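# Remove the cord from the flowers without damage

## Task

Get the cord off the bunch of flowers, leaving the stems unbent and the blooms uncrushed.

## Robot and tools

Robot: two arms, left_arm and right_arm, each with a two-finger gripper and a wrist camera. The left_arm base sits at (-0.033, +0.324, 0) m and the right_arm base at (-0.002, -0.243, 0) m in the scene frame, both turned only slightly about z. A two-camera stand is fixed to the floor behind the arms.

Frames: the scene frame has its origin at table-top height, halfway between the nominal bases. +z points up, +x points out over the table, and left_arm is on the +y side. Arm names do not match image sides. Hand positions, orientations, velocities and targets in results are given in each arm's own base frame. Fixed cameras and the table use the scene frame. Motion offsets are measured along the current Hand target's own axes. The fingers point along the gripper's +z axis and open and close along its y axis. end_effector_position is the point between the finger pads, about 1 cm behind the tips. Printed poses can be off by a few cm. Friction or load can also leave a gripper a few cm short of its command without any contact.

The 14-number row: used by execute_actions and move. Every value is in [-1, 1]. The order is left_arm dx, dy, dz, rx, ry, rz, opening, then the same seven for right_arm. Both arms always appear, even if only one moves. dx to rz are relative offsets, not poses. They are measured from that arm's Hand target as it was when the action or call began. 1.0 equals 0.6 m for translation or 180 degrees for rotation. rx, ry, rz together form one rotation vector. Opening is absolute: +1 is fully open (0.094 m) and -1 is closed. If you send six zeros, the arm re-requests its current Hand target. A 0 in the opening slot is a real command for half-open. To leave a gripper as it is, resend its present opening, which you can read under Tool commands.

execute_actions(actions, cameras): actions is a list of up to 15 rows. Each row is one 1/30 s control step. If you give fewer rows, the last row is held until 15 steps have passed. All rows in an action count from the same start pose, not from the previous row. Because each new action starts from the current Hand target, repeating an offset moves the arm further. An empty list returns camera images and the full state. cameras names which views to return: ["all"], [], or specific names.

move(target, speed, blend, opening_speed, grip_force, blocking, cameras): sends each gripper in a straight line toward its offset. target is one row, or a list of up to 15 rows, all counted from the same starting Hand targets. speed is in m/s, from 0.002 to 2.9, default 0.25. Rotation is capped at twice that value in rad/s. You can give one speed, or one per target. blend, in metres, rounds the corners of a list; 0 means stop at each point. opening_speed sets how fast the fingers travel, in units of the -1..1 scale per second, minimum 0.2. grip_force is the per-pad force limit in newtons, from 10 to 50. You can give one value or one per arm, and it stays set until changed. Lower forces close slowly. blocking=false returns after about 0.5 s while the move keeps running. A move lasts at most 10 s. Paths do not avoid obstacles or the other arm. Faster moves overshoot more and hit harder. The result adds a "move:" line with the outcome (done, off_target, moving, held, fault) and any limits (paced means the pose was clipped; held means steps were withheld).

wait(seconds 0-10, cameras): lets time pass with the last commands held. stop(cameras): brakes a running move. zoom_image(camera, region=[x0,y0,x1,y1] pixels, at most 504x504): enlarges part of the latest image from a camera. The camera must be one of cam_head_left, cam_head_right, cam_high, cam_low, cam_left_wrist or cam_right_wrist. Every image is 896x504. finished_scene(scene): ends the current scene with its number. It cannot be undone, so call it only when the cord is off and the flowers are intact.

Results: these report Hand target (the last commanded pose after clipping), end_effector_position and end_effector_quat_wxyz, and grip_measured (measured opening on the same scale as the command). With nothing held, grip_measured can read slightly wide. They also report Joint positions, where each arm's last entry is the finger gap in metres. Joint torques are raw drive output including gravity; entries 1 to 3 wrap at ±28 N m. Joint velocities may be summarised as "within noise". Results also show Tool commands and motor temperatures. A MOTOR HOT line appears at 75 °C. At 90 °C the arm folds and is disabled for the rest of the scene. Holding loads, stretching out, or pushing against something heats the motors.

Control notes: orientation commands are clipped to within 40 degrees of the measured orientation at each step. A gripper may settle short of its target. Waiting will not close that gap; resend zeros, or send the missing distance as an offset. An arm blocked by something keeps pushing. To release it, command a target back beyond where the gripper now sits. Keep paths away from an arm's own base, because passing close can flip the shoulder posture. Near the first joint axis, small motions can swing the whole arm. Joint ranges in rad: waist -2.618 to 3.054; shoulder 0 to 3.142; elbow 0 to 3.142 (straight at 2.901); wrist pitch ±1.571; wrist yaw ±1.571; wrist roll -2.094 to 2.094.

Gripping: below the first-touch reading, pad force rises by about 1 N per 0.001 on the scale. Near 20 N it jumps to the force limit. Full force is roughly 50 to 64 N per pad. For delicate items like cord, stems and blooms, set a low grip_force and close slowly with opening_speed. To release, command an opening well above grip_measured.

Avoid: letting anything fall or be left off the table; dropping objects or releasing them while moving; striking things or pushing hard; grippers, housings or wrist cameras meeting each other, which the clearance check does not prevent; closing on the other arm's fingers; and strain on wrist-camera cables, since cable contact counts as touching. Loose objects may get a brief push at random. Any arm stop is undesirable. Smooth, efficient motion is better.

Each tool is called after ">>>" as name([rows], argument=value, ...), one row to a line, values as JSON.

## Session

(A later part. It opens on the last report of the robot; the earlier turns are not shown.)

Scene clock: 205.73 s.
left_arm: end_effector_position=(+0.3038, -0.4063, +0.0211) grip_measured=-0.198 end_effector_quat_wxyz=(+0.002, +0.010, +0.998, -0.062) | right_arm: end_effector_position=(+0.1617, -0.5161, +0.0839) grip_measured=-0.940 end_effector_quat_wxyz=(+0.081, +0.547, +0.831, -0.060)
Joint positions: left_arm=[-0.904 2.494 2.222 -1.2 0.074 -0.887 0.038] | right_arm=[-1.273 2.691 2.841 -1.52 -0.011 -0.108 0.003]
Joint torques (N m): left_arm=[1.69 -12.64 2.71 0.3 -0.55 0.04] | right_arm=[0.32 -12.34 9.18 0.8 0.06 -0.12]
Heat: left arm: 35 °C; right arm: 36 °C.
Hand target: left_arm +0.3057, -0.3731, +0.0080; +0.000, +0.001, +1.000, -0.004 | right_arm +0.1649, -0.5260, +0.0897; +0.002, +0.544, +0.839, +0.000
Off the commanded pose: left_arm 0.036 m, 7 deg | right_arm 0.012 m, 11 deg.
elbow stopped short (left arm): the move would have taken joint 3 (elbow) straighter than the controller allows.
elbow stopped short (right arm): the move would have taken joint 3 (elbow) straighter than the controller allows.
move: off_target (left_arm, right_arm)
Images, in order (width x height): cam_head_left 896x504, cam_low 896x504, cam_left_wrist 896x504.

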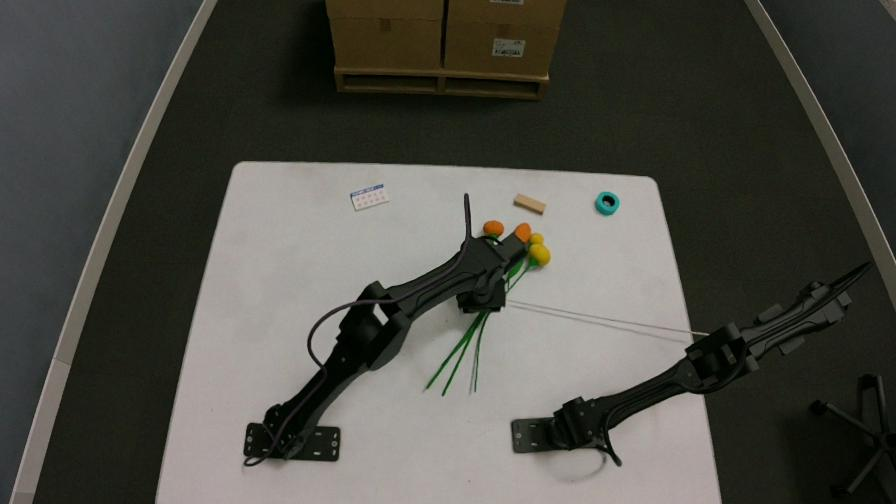

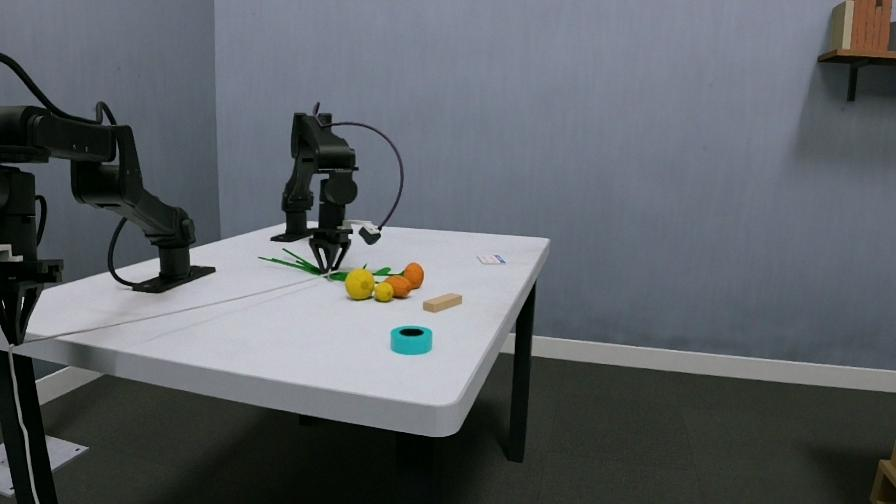

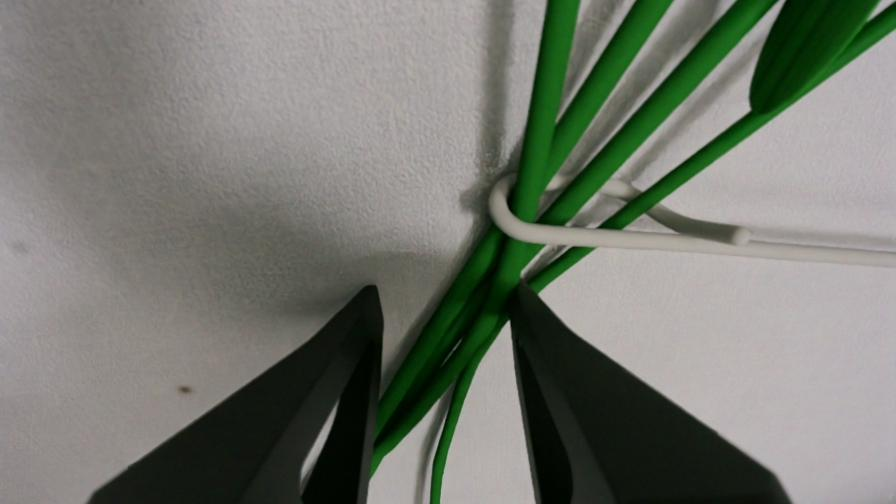

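>>> move(target=[0,0.16,0,0,0,0,-0.2,0,0,0,0,0,0,-1], speed=0.1, cameras=["cam_left_wrist","cam_head_left"])

Scene clock: 209.57 s.
left_arm: end_effector_position=(+0.3073, -0.2924, +0.0179) grip_measured=-0.199 end_effector_quat_wxyz=(+0.002, +0.003, +1.000, -0.028) | right_arm: end_effector_position=(+0.1620, -0.5180, +0.0842) grip_measured=-0.940 end_effector_quat_wxyz=(+0.083, +0.546, +0.831, -0.063)
Joint positions: left_arm=[-0.746 2.18 1.67 -1.02 0.039 -0.741 0.038] | right_arm=[-1.273 2.691 2.841 -1.512 -0.009 -0.108 0.003]
Joint torques (N m): left_arm=[0.95 -10.18 2.69 0.71 -0.28 0.06] | right_arm=[0.34 -12.36 9.24 0.71 0.06 -0.12]
Heat: left arm: 37 °C; right arm: 36 °C.
Hand target: left_arm +0.3059, -0.2772, +0.0072; +0.000, +0.001, +1.000, -0.004 | right_arm +0.1649, -0.5260, +0.0897; +0.002, +0.544, +0.839, +0.000
Off the commanded pose: left_arm 0.019 m, 3 deg | right_arm 0.010 m, 12 deg.
elbow stopped short (right arm): the move would have taken joint 3 (elbow) straighter than the controller allows.
move: off_target (left_arm, right_arm)
Images, in order (width x height): cam_head_left 896x504, cam_left_wrist 896x504.

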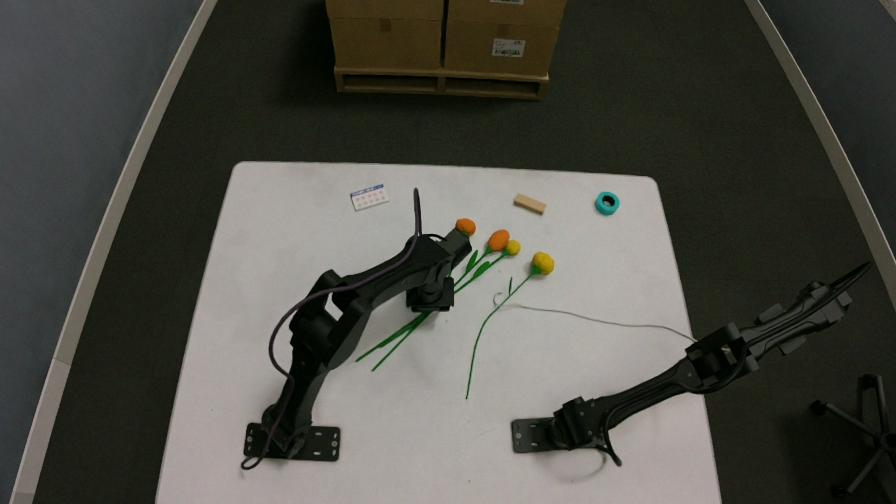

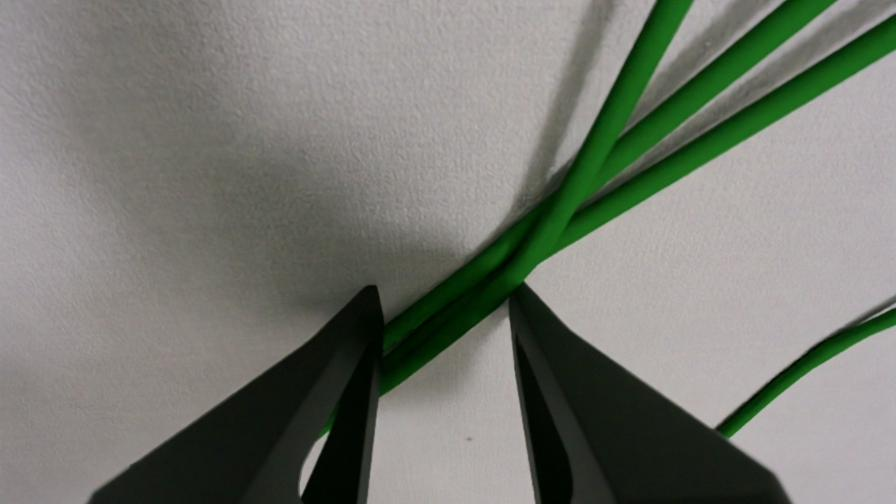

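>>> move([
  [0,0,0,0,0,0,0.1,0,0,0,0,0,0,-1],
  [0,0,-0.14,0,0,0,0.1,0,0,0,0,0,0,-1],
  [0,-0.2,-0.14,0,0,0,0.1,0,0,0,0,0,0,-1],
], speed=0.15, cameras=["cam_left_wrist","cam_head_left"])

Scene clock: 218.80 s.
left_arm: end_effector_position=(+0.3030, -0.3967, +0.0991) grip_measured=+0.098 end_effector_quat_wxyz=(+0.022, +0.004, +0.999, -0.040) | right_arm: end_effector_position=(+0.1620, -0.5180, +0.0842) grip_measured=-0.940 end_effector_quat_wxyz=(+0.083, +0.546, +0.831, -0.063)
Joint positions: left_arm=[-0.915 2.543 2.631 -1.569 0.015 -0.908 0.052] | right_arm=[-1.273 2.691 2.841 -1.512 -0.009 -0.108 0.003]
Joint torques (N m): left_arm=[0.12 -10.55 7.28 0.64 -0.09 -0.11] | right_arm=[0.28 -12.42 9.2 0.71 0.06 -0.13]
Motor temperatures (°C): left_arm=[24 38 30 23 23 24 23] | right_arm=[26 37 31 26 25 25 28]
Heat: left arm: 38 °C; right arm: 37 °C.
Hand target: left_arm +0.3057, -0.3964, +0.0921; -0.001, +0.001, +1.000, -0.004 | right_arm +0.1649, -0.5259, +0.0897; +0.002, +0.544, +0.839, +0.000
Off the commanded pose: left_arm 0.007 m, 5 deg | right_arm 0.010 m, 12 deg.
elbow stopped short (right arm): the move would have taken joint 3 (elbow) straighter than the controller allows.
joint sent to its limit (left arm) — joint 4 (wrist pitch), lower limit. The joint targets are off in orientation, not in position.
move: off_target (left_arm, right_arm)
Images, in order (width x height): cam_head_left 896x504, cam_left_wrist 896x504.

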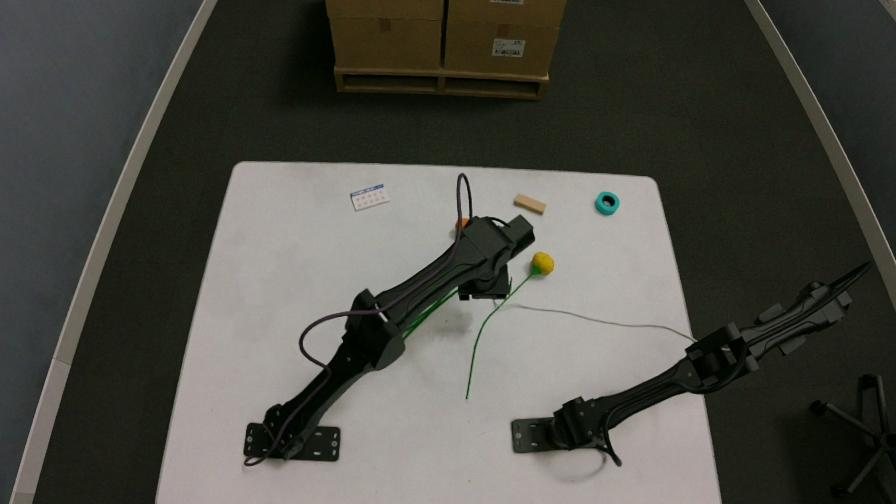

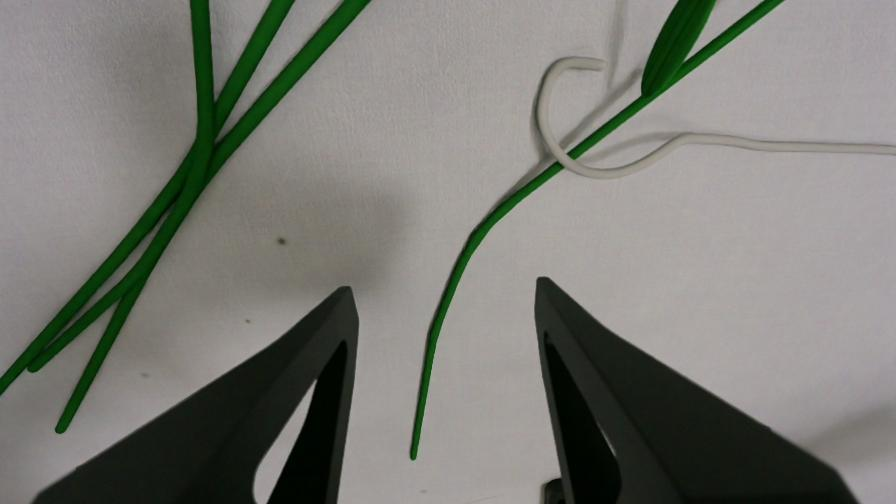

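>>> move(target=[-0.052,-0.075,0.09,0,0,0,-0.2,0,0,0,0,0,0,-1], speed=0.15, cameras=["cam_left_wrist"])

Scene clock: 223.27 s.
left_arm: end_effector_position=(+0.3326, -0.4352, +0.0431) grip_measured=-0.198 end_effector_quat_wxyz=(+0.045, +0.001, +0.997, -0.070) | right_arm: end_effector_position=(+0.1620, -0.5180, +0.0842) grip_measured=-0.940 end_effector_quat_wxyz=(+0.083, +0.546, +0.831, -0.063)
Joint positions: left_arm=[-0.915 2.77 2.836 -1.471 0.015 -0.915 0.038] | right_arm=[-1.273 2.691 2.841 -1.512 -0.009 -0.108 0.003]
Joint torques (N m): left_arm=[-0.4 -11.86 7.54 1.02 -0.08 -0.08] | right_arm=[0.29 -12.41 9.2 0.7 0.05 -0.13]
Heat: left arm: 39 °C; right arm: 37 °C.
Hand target: left_arm +0.3368, -0.4420, +0.0386; +0.000, +0.001, +1.000, -0.004 | right_arm +0.1649, -0.5259, +0.0897; +0.002, +0.544, +0.839, +0.000
Off the commanded pose: left_arm 0.009 m, 9 deg | right_arm 0.010 m, 12 deg.
elbow stopped short (left arm): the move would have taken joint 3 (elbow) straighter than the controller allows.
elbow stopped short (right arm): the move would have taken joint 3 (elbow) straighter than the controller allows.
move: off_target (left_arm, right_arm)
Images, in order (width x height): cam_left_wrist 896x504.

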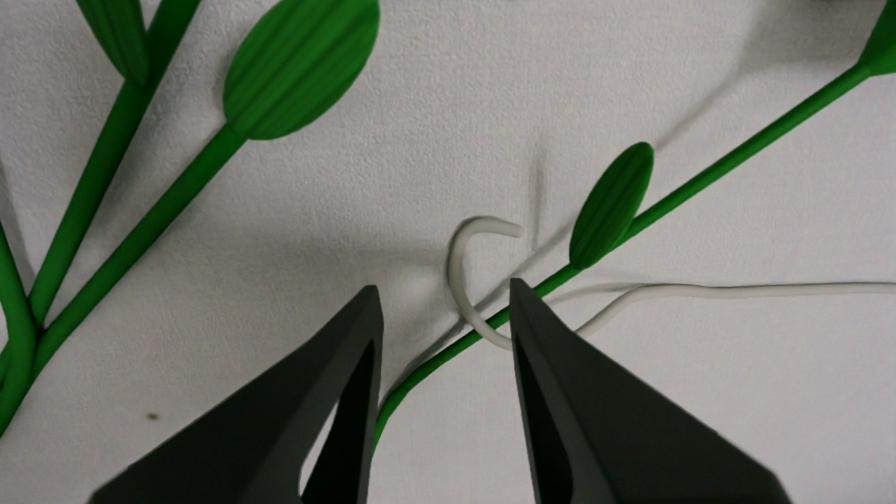

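>>> move([
  [0.005,0,0.047,0,0,0,-0.2,0,0,0,0,0,0,-1],
  [0.005,0,0.047,0,0,0,-1,0,0,0,0,0,0,-1],
], speed=0.07, opening_speed=0.8, cameras=["cam_left_wrist"])

Scene clock: 229.07 s.
left_arm: end_effector_position=(+0.3313, -0.4367, +0.0236) grip_measured=-0.925 end_effector_quat_wxyz=(+0.037, +0.000, +0.997, -0.061) | right_arm: end_effector_position=(+0.1620, -0.5180, +0.0842) grip_measured=-0.940 end_effector_quat_wxyz=(+0.083, +0.546, +0.831, -0.063)
Joint positions: left_arm=[-0.919 2.81 2.839 -1.457 0.014 -0.92 0.004] | right_arm=[-1.273 2.691 2.841 -1.512 -0.009 -0.108 0.003]
Joint torques (N m): left_arm=[-0.54 -11 7.32 0.99 -0.07 -0.06] | right_arm=[0.27 -12.4 9.18 0.72 0.06 -0.11]
Heat: left arm: 38 °C; right arm: 37 °C.
Hand target: left_arm +0.3336, -0.4423, +0.0102; -0.001, +0.001, +1.000, -0.004 | right_arm +0.1649, -0.5259, +0.0897; +0.002, +0.544, +0.839, +0.000
Off the commanded pose: left_arm 0.015 m, 8 deg | right_arm 0.010 m, 12 deg.
elbow stopped short (left arm): the move would have taken joint 3 (elbow) straighter than the controller allows.
elbow stopped short (right arm): the move would have taken joint 3 (elbow) straighter than the controller allows.
move: off_target (left_arm, right_arm); target 2's new opening was sent with left_arm's hand 0.015 m and 8 deg from that target
Images, in order (width x height): cam_left_wrist 896x504.

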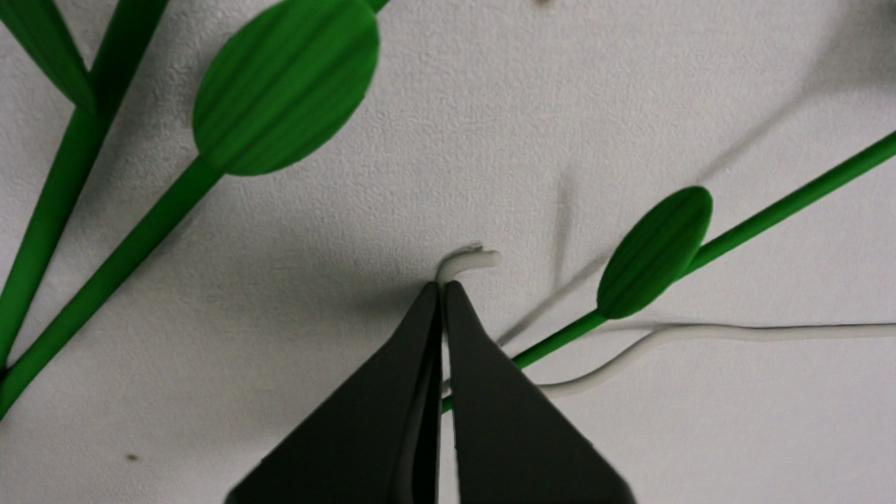

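>>> move([
  [0,0,-0.13,0,0,0,-1,0,0,0,0,0,0,-1],
  [0.1,-0.15,-0.13,0,0,0,-1,0,0,0,0,0,0,-1],
  [0.1,-0.15,-0.03,0,0,0,-1,0,0,0,0,0,0,-1],
], speed=0.12, cameras=["all"])

Scene clock: 237.37 s.
left_arm: end_effector_position=(+0.2696, -0.5263, +0.0371) grip_measured=-0.927 end_effector_quat_wxyz=(+0.069, +0.002, +0.987, -0.145) | right_arm: end_effector_position=(+0.1620, -0.5180, +0.0842) grip_measured=-0.940 end_effector_quat_wxyz=(+0.083, +0.546, +0.831, -0.063)
Joint positions: left_arm=[-1.096 2.804 2.839 -1.282 0.01 -1.093 0.003] | right_arm=[-1.273 2.691 2.841 -1.512 -0.009 -0.108 0.003]
Joint torques (N m): left_arm=[0.01 -11.81 7.61 1.26 -0.06 -0.07] | right_arm=[0.32 -12.4 9.2 0.71 0.06 -0.13]
Heat: left arm: 39 °C; right arm: 37 °C.
Hand target: left_arm +0.2735, -0.5319, +0.0290; -0.001, +0.001, +1.000, -0.004 | right_arm +0.1649, -0.5259, +0.0897; +0.002, +0.544, +0.839, +0.000
Off the commanded pose: left_arm 0.011 m, 18 deg | right_arm 0.010 m, 12 deg.
elbow stopped short (left arm): the move would have taken joint 3 (elbow) straighter than the controller allows.
elbow stopped short (right arm): the move would have taken joint 3 (elbow) straighter than the controller allows.
move: off_target (left_arm, right_arm)

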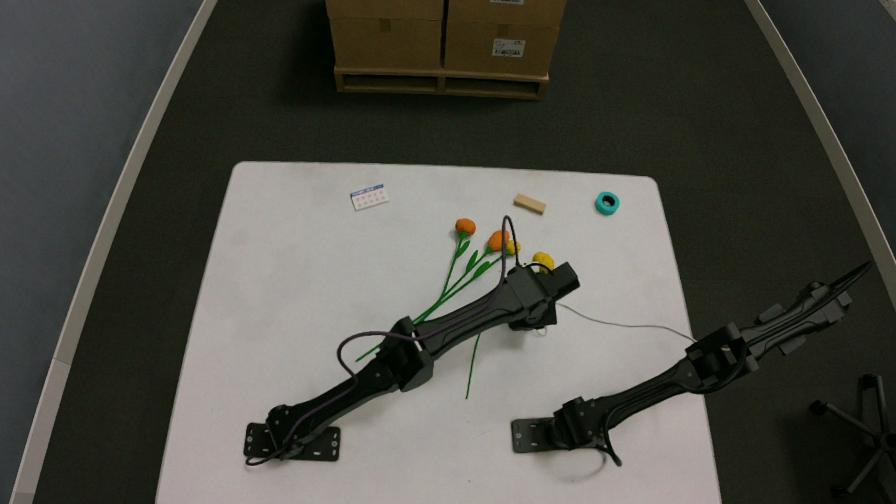

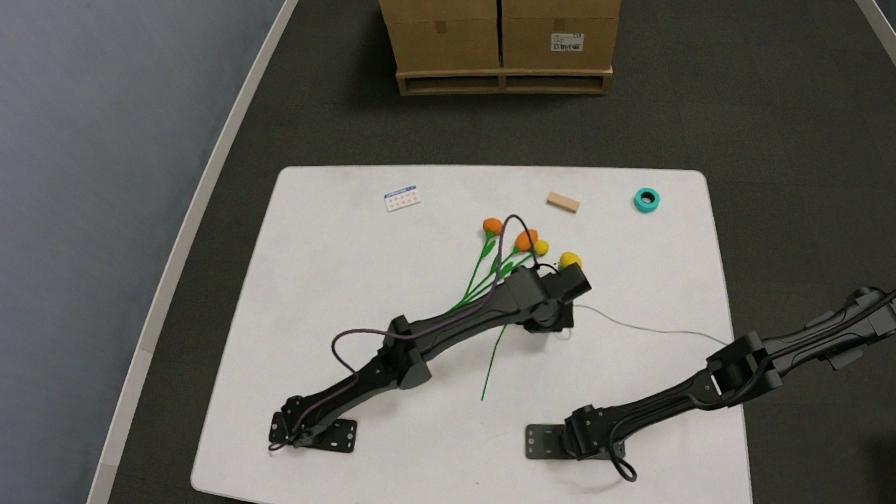

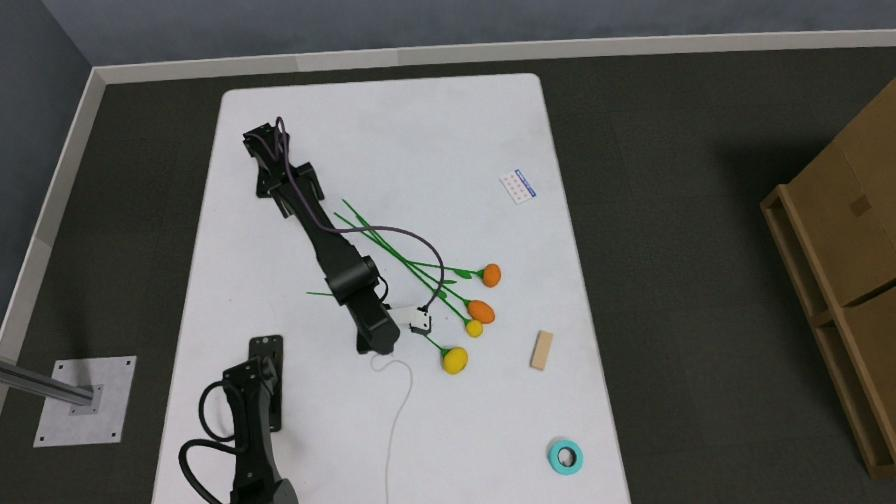

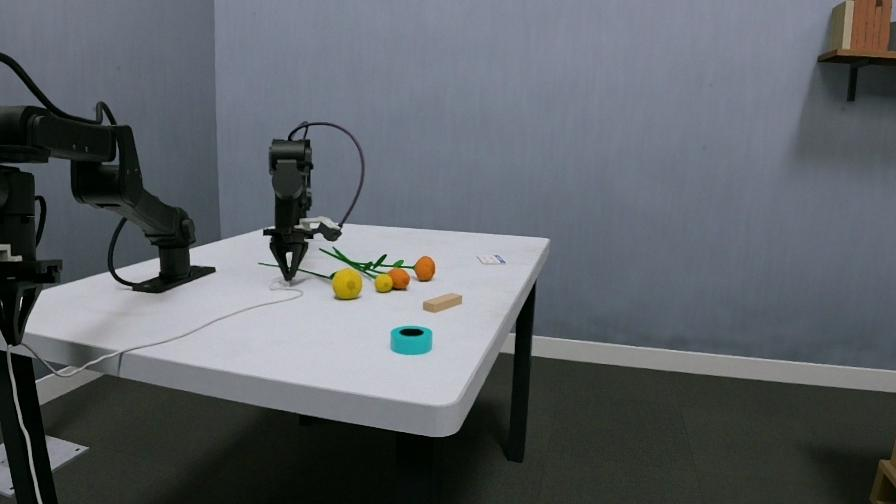

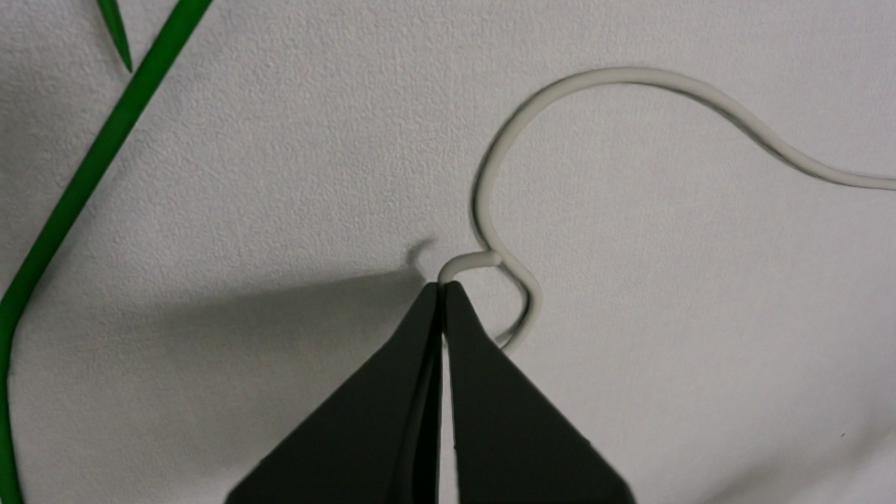

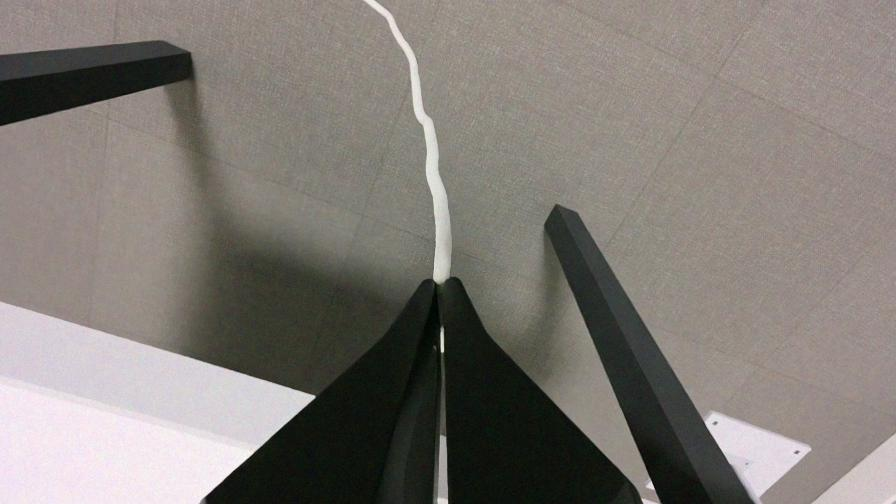

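>>> move([
  [0,0,0.035,0,0,0,-1,0,0,0,0,0,0,-1],
  [0,0,0.035,0,0,0,-0.4,0,0,0,0,0,0,-1],
  [0,0,-0.2,0,0,0,-0.4,0,0,-0.05,0,0,0,-1],
  [0.1,0.6,-0.25,0,0,0,-0.4,0,0,-0.05,0,0,0,-1],
], speed=0.25, cameras=["cam_head_left"])

>>> move(target=[0,0,0,0,0,0,-0.4,0.525,0.662,0,0,0,0,-1], speed=0.15, cameras=["all"])

Scene clock: 249.03 s.
left_arm: end_effector_position=(+0.2187, -0.1763, +0.1694) grip_measured=-0.402 end_effector_quat_wxyz=(-0.008, -0.002, +1.000, -0.004) | right_arm: end_effector_position=(+0.1619, -0.5182, +0.0843) grip_measured=-0.940 end_effector_quat_wxyz=(+0.083, +0.546, +0.831, -0.063)
Joint positions: left_arm=[-0.672 1.623 1.533 -1.489 0.016 -0.676 0.028] | right_arm=[-1.273 2.691 2.841 -1.511 -0.009 -0.108 0.003]
Joint torques (N m): left_arm=[0.08 -8.36 4.6 0.5 -0.08 0.06] | right_arm=[0.29 -16.87 9.22 0.6 0.06 -0.12]
Heat: left arm: 41 °C; right arm: 39 °C.
Hand target: left_arm +0.2144, -0.1706, +0.1762; +0.000, +0.001, +1.000, -0.004 | right_arm +0.1648, -0.5259, +0.1197; +0.002, +0.544, +0.839, +0.000
Off the commanded pose: left_arm 0.010 m, 1 deg | right_arm 0.036 m, 12 deg.
elbow stopped short (left arm): the move would have taken joint 3 (elbow) straighter than the controller allows.
elbow stopped short (right arm): the move would have taken joint 3 (elbow) straighter than the controller allows.
move: off_target (right_arm); target 2's new opening was sent with left_arm's hand 0.018 m and 18 deg from that target
Images, in order (width x height): cam_head_left 896x504.

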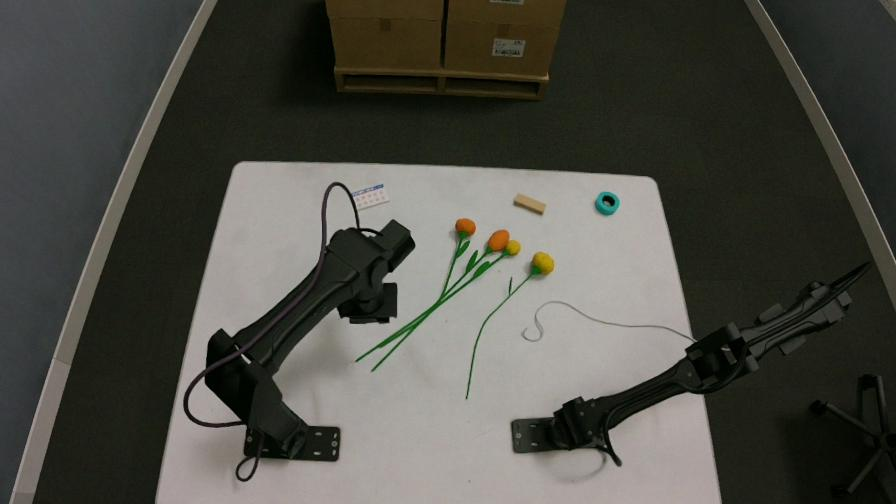

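Scene clock: 253.13 s.
left_arm: end_effector_position=(+0.2187, -0.1763, +0.1694) grip_measured=-0.402 end_effector_quat_wxyz=(-0.008, -0.002, +1.000, -0.004) | right_arm: end_effector_position=(+0.3959, -0.0733, +0.1171) grip_measured=-0.940 end_effector_quat_wxyz=(+0.000, +0.537, +0.844, +0.000)
Joint positions: left_arm=[-0.672 1.623 1.533 -1.489 0.016 -0.675 0.028] | right_arm=[-0.186 2.091 1.931 -1.41 -0.001 0.948 0.003]
Joint torques (N m): left_arm=[0.09 -8.42 4.62 0.5 -0.09 0.04] | right_arm=[-0.4 -8.87 9.28 -0.04 0.01 0.11]
Heat: left arm: 40 °C; right arm: 38 °C.
Hand target: left_arm +0.2145, -0.1706, +0.1762; +0.000, +0.001, +1.000, -0.004 | right_arm +0.3985, -0.0760, +0.1194; +0.001, +0.544, +0.839, +0.000
Off the commanded pose: left_arm 0.010 m, 1 deg | right_arm 0.004 m, 1 deg.
move: done

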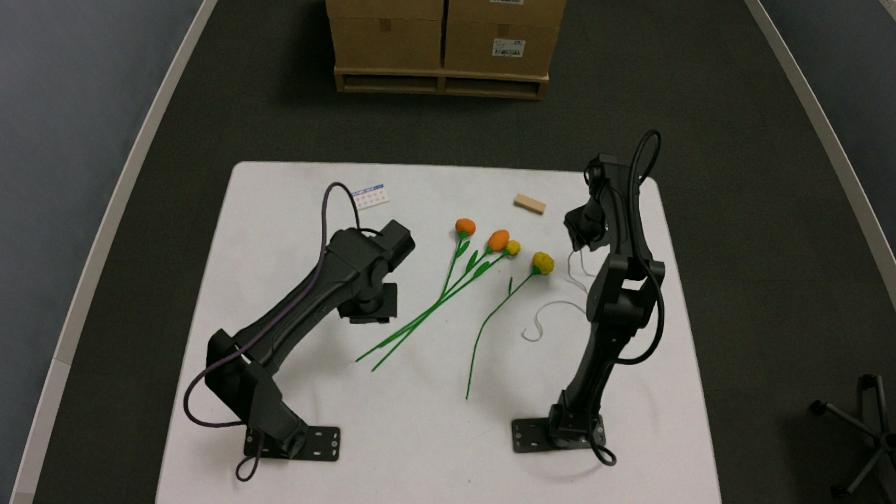

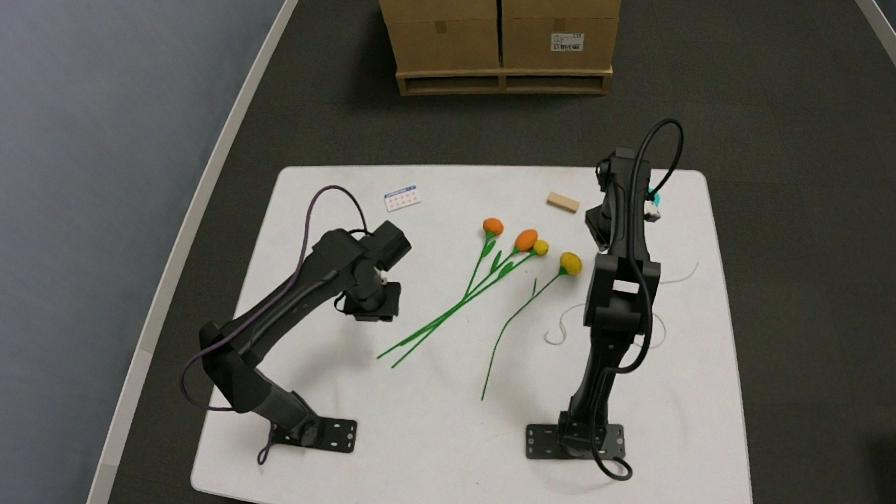

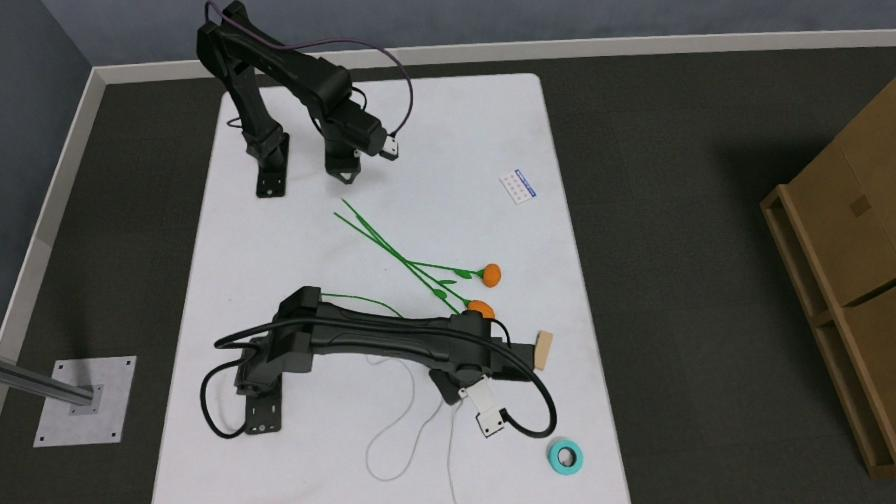

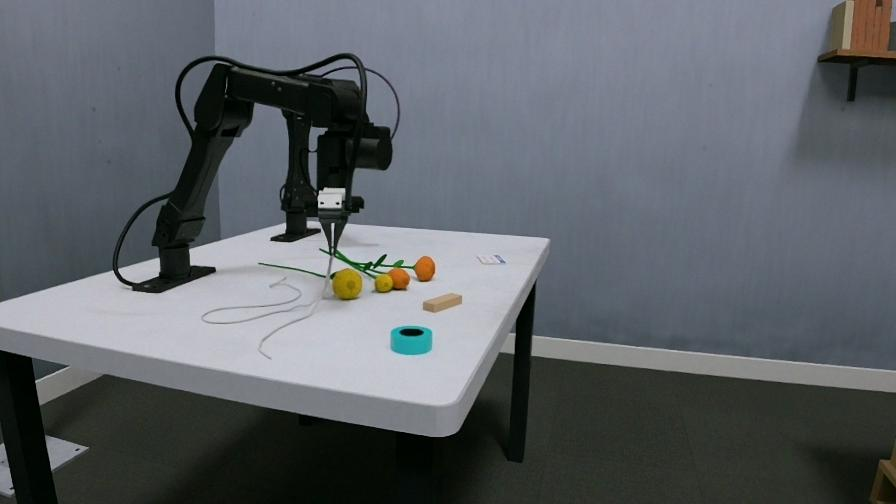

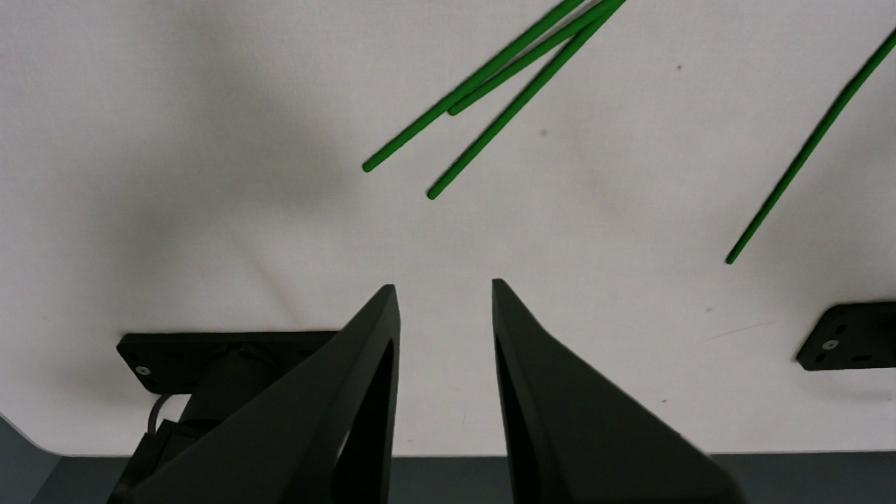

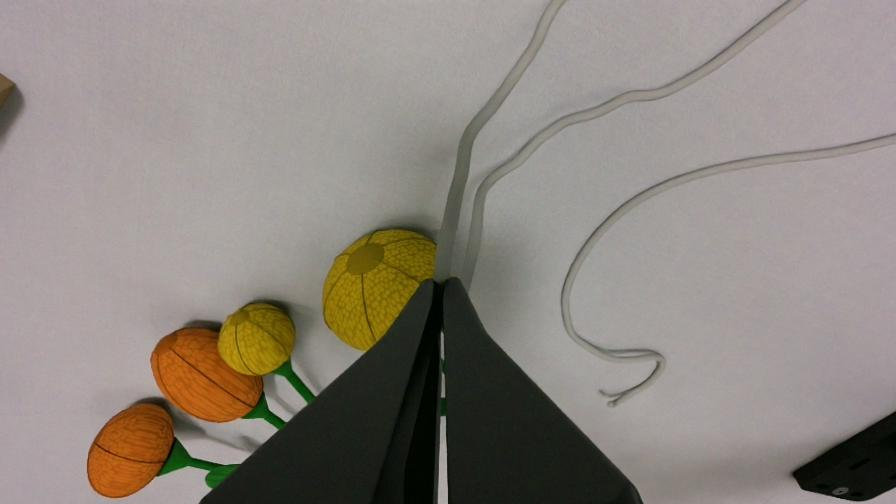

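>>> move([
  [0,0,0,0,0,0,-0.4,-0.035,-0.125,0,0,0,0,-1],
  [0,0,0,0,0,0,-0.4,-0.035,-0.125,0.155,0,0,0,-1],
  [0,0,0,0,0,0,-0.4,-0.035,-0.125,0.155,0,0,0,-0.3],
  [0,0,0,0,0,0,-0.4,-0.035,-0.125,-0.05,0,0,0,-0.3],
  [0,0,0,0,0,0,-0.4,-0.22,-0.45,-0.05,0,0,0,-0.3],
], speed=0.12, cameras=["cam_head_left","cam_head_right","cam_low"])

Scene clock: 265.10 s.
left_arm: end_effector_position=(+0.2187, -0.1763, +0.1694) grip_measured=-0.402 end_effector_quat_wxyz=(-0.008, -0.002, +1.000, -0.004) | right_arm: end_effector_position=(+0.2034, -0.3039, +0.1456) grip_measured=-0.302 end_effector_quat_wxyz=(-0.003, +0.549, +0.836, +0.002)
Joint positions: left_arm=[-0.672 1.623 1.533 -1.489 0.016 -0.675 0.028] | right_arm=[-0.984 1.948 1.836 -1.465 -0.001 0.177 0.033]
Joint torques (N m): left_arm=[0.03 -8.43 4.59 0.49 -0.1 0.03] | right_arm=[0.23 -8.08 9.25 0 0.01 -0.13]
Heat: left arm: 39 °C; right arm: 37 °C.
Hand target: left_arm +0.2145, -0.1706, +0.1762; +0.000, +0.001, +1.000, -0.004 | right_arm +0.2061, -0.3067, +0.1494; +0.001, +0.543, +0.839, +0.000
Off the commanded pose: left_arm 0.010 m, 1 deg | right_arm 0.005 m, 1 deg.
move: done
Images, in order (width x height): cam_head_left 896x504, cam_head_right 896x504, cam_low 896x504.

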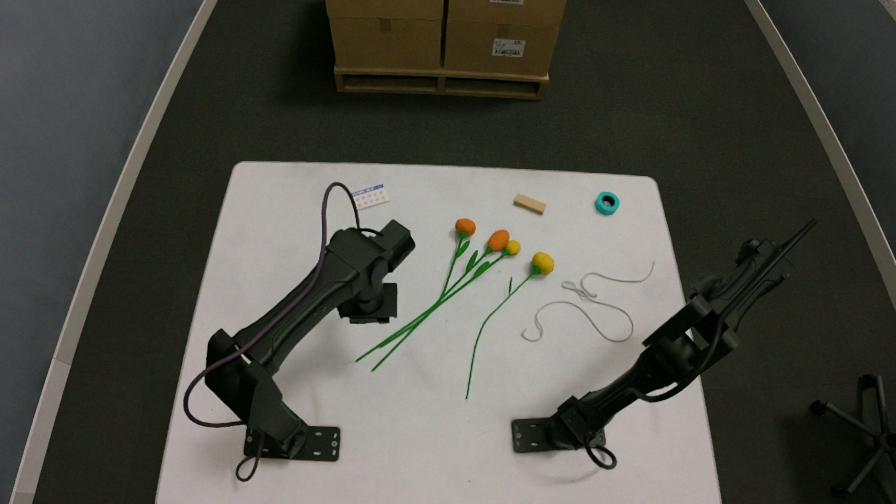

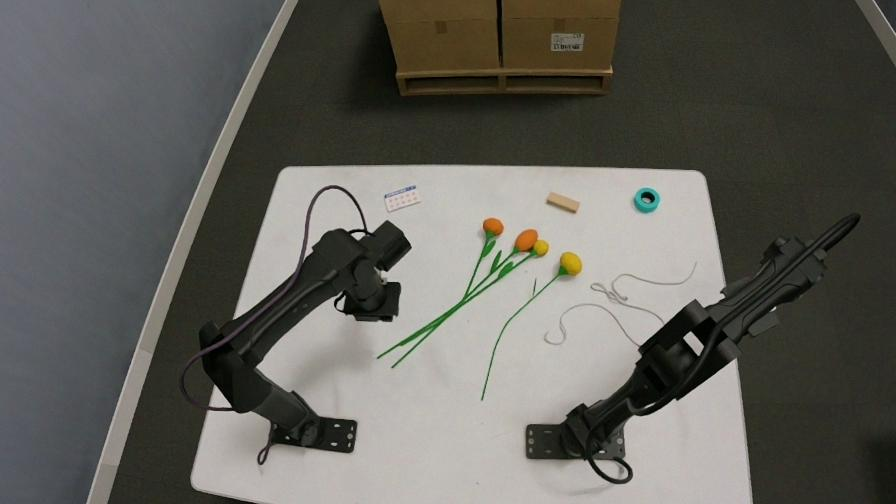

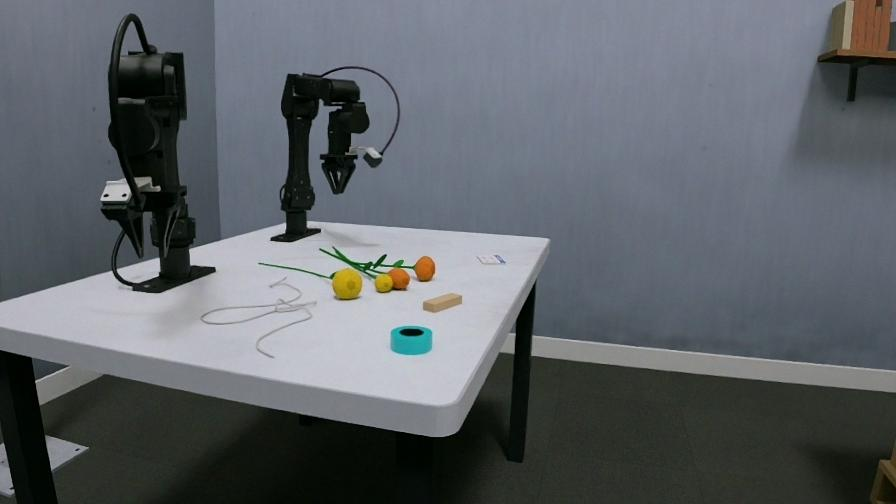

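Done cleanly.

>>> finished_scene(scene=2)

The scene is finished: the task was done.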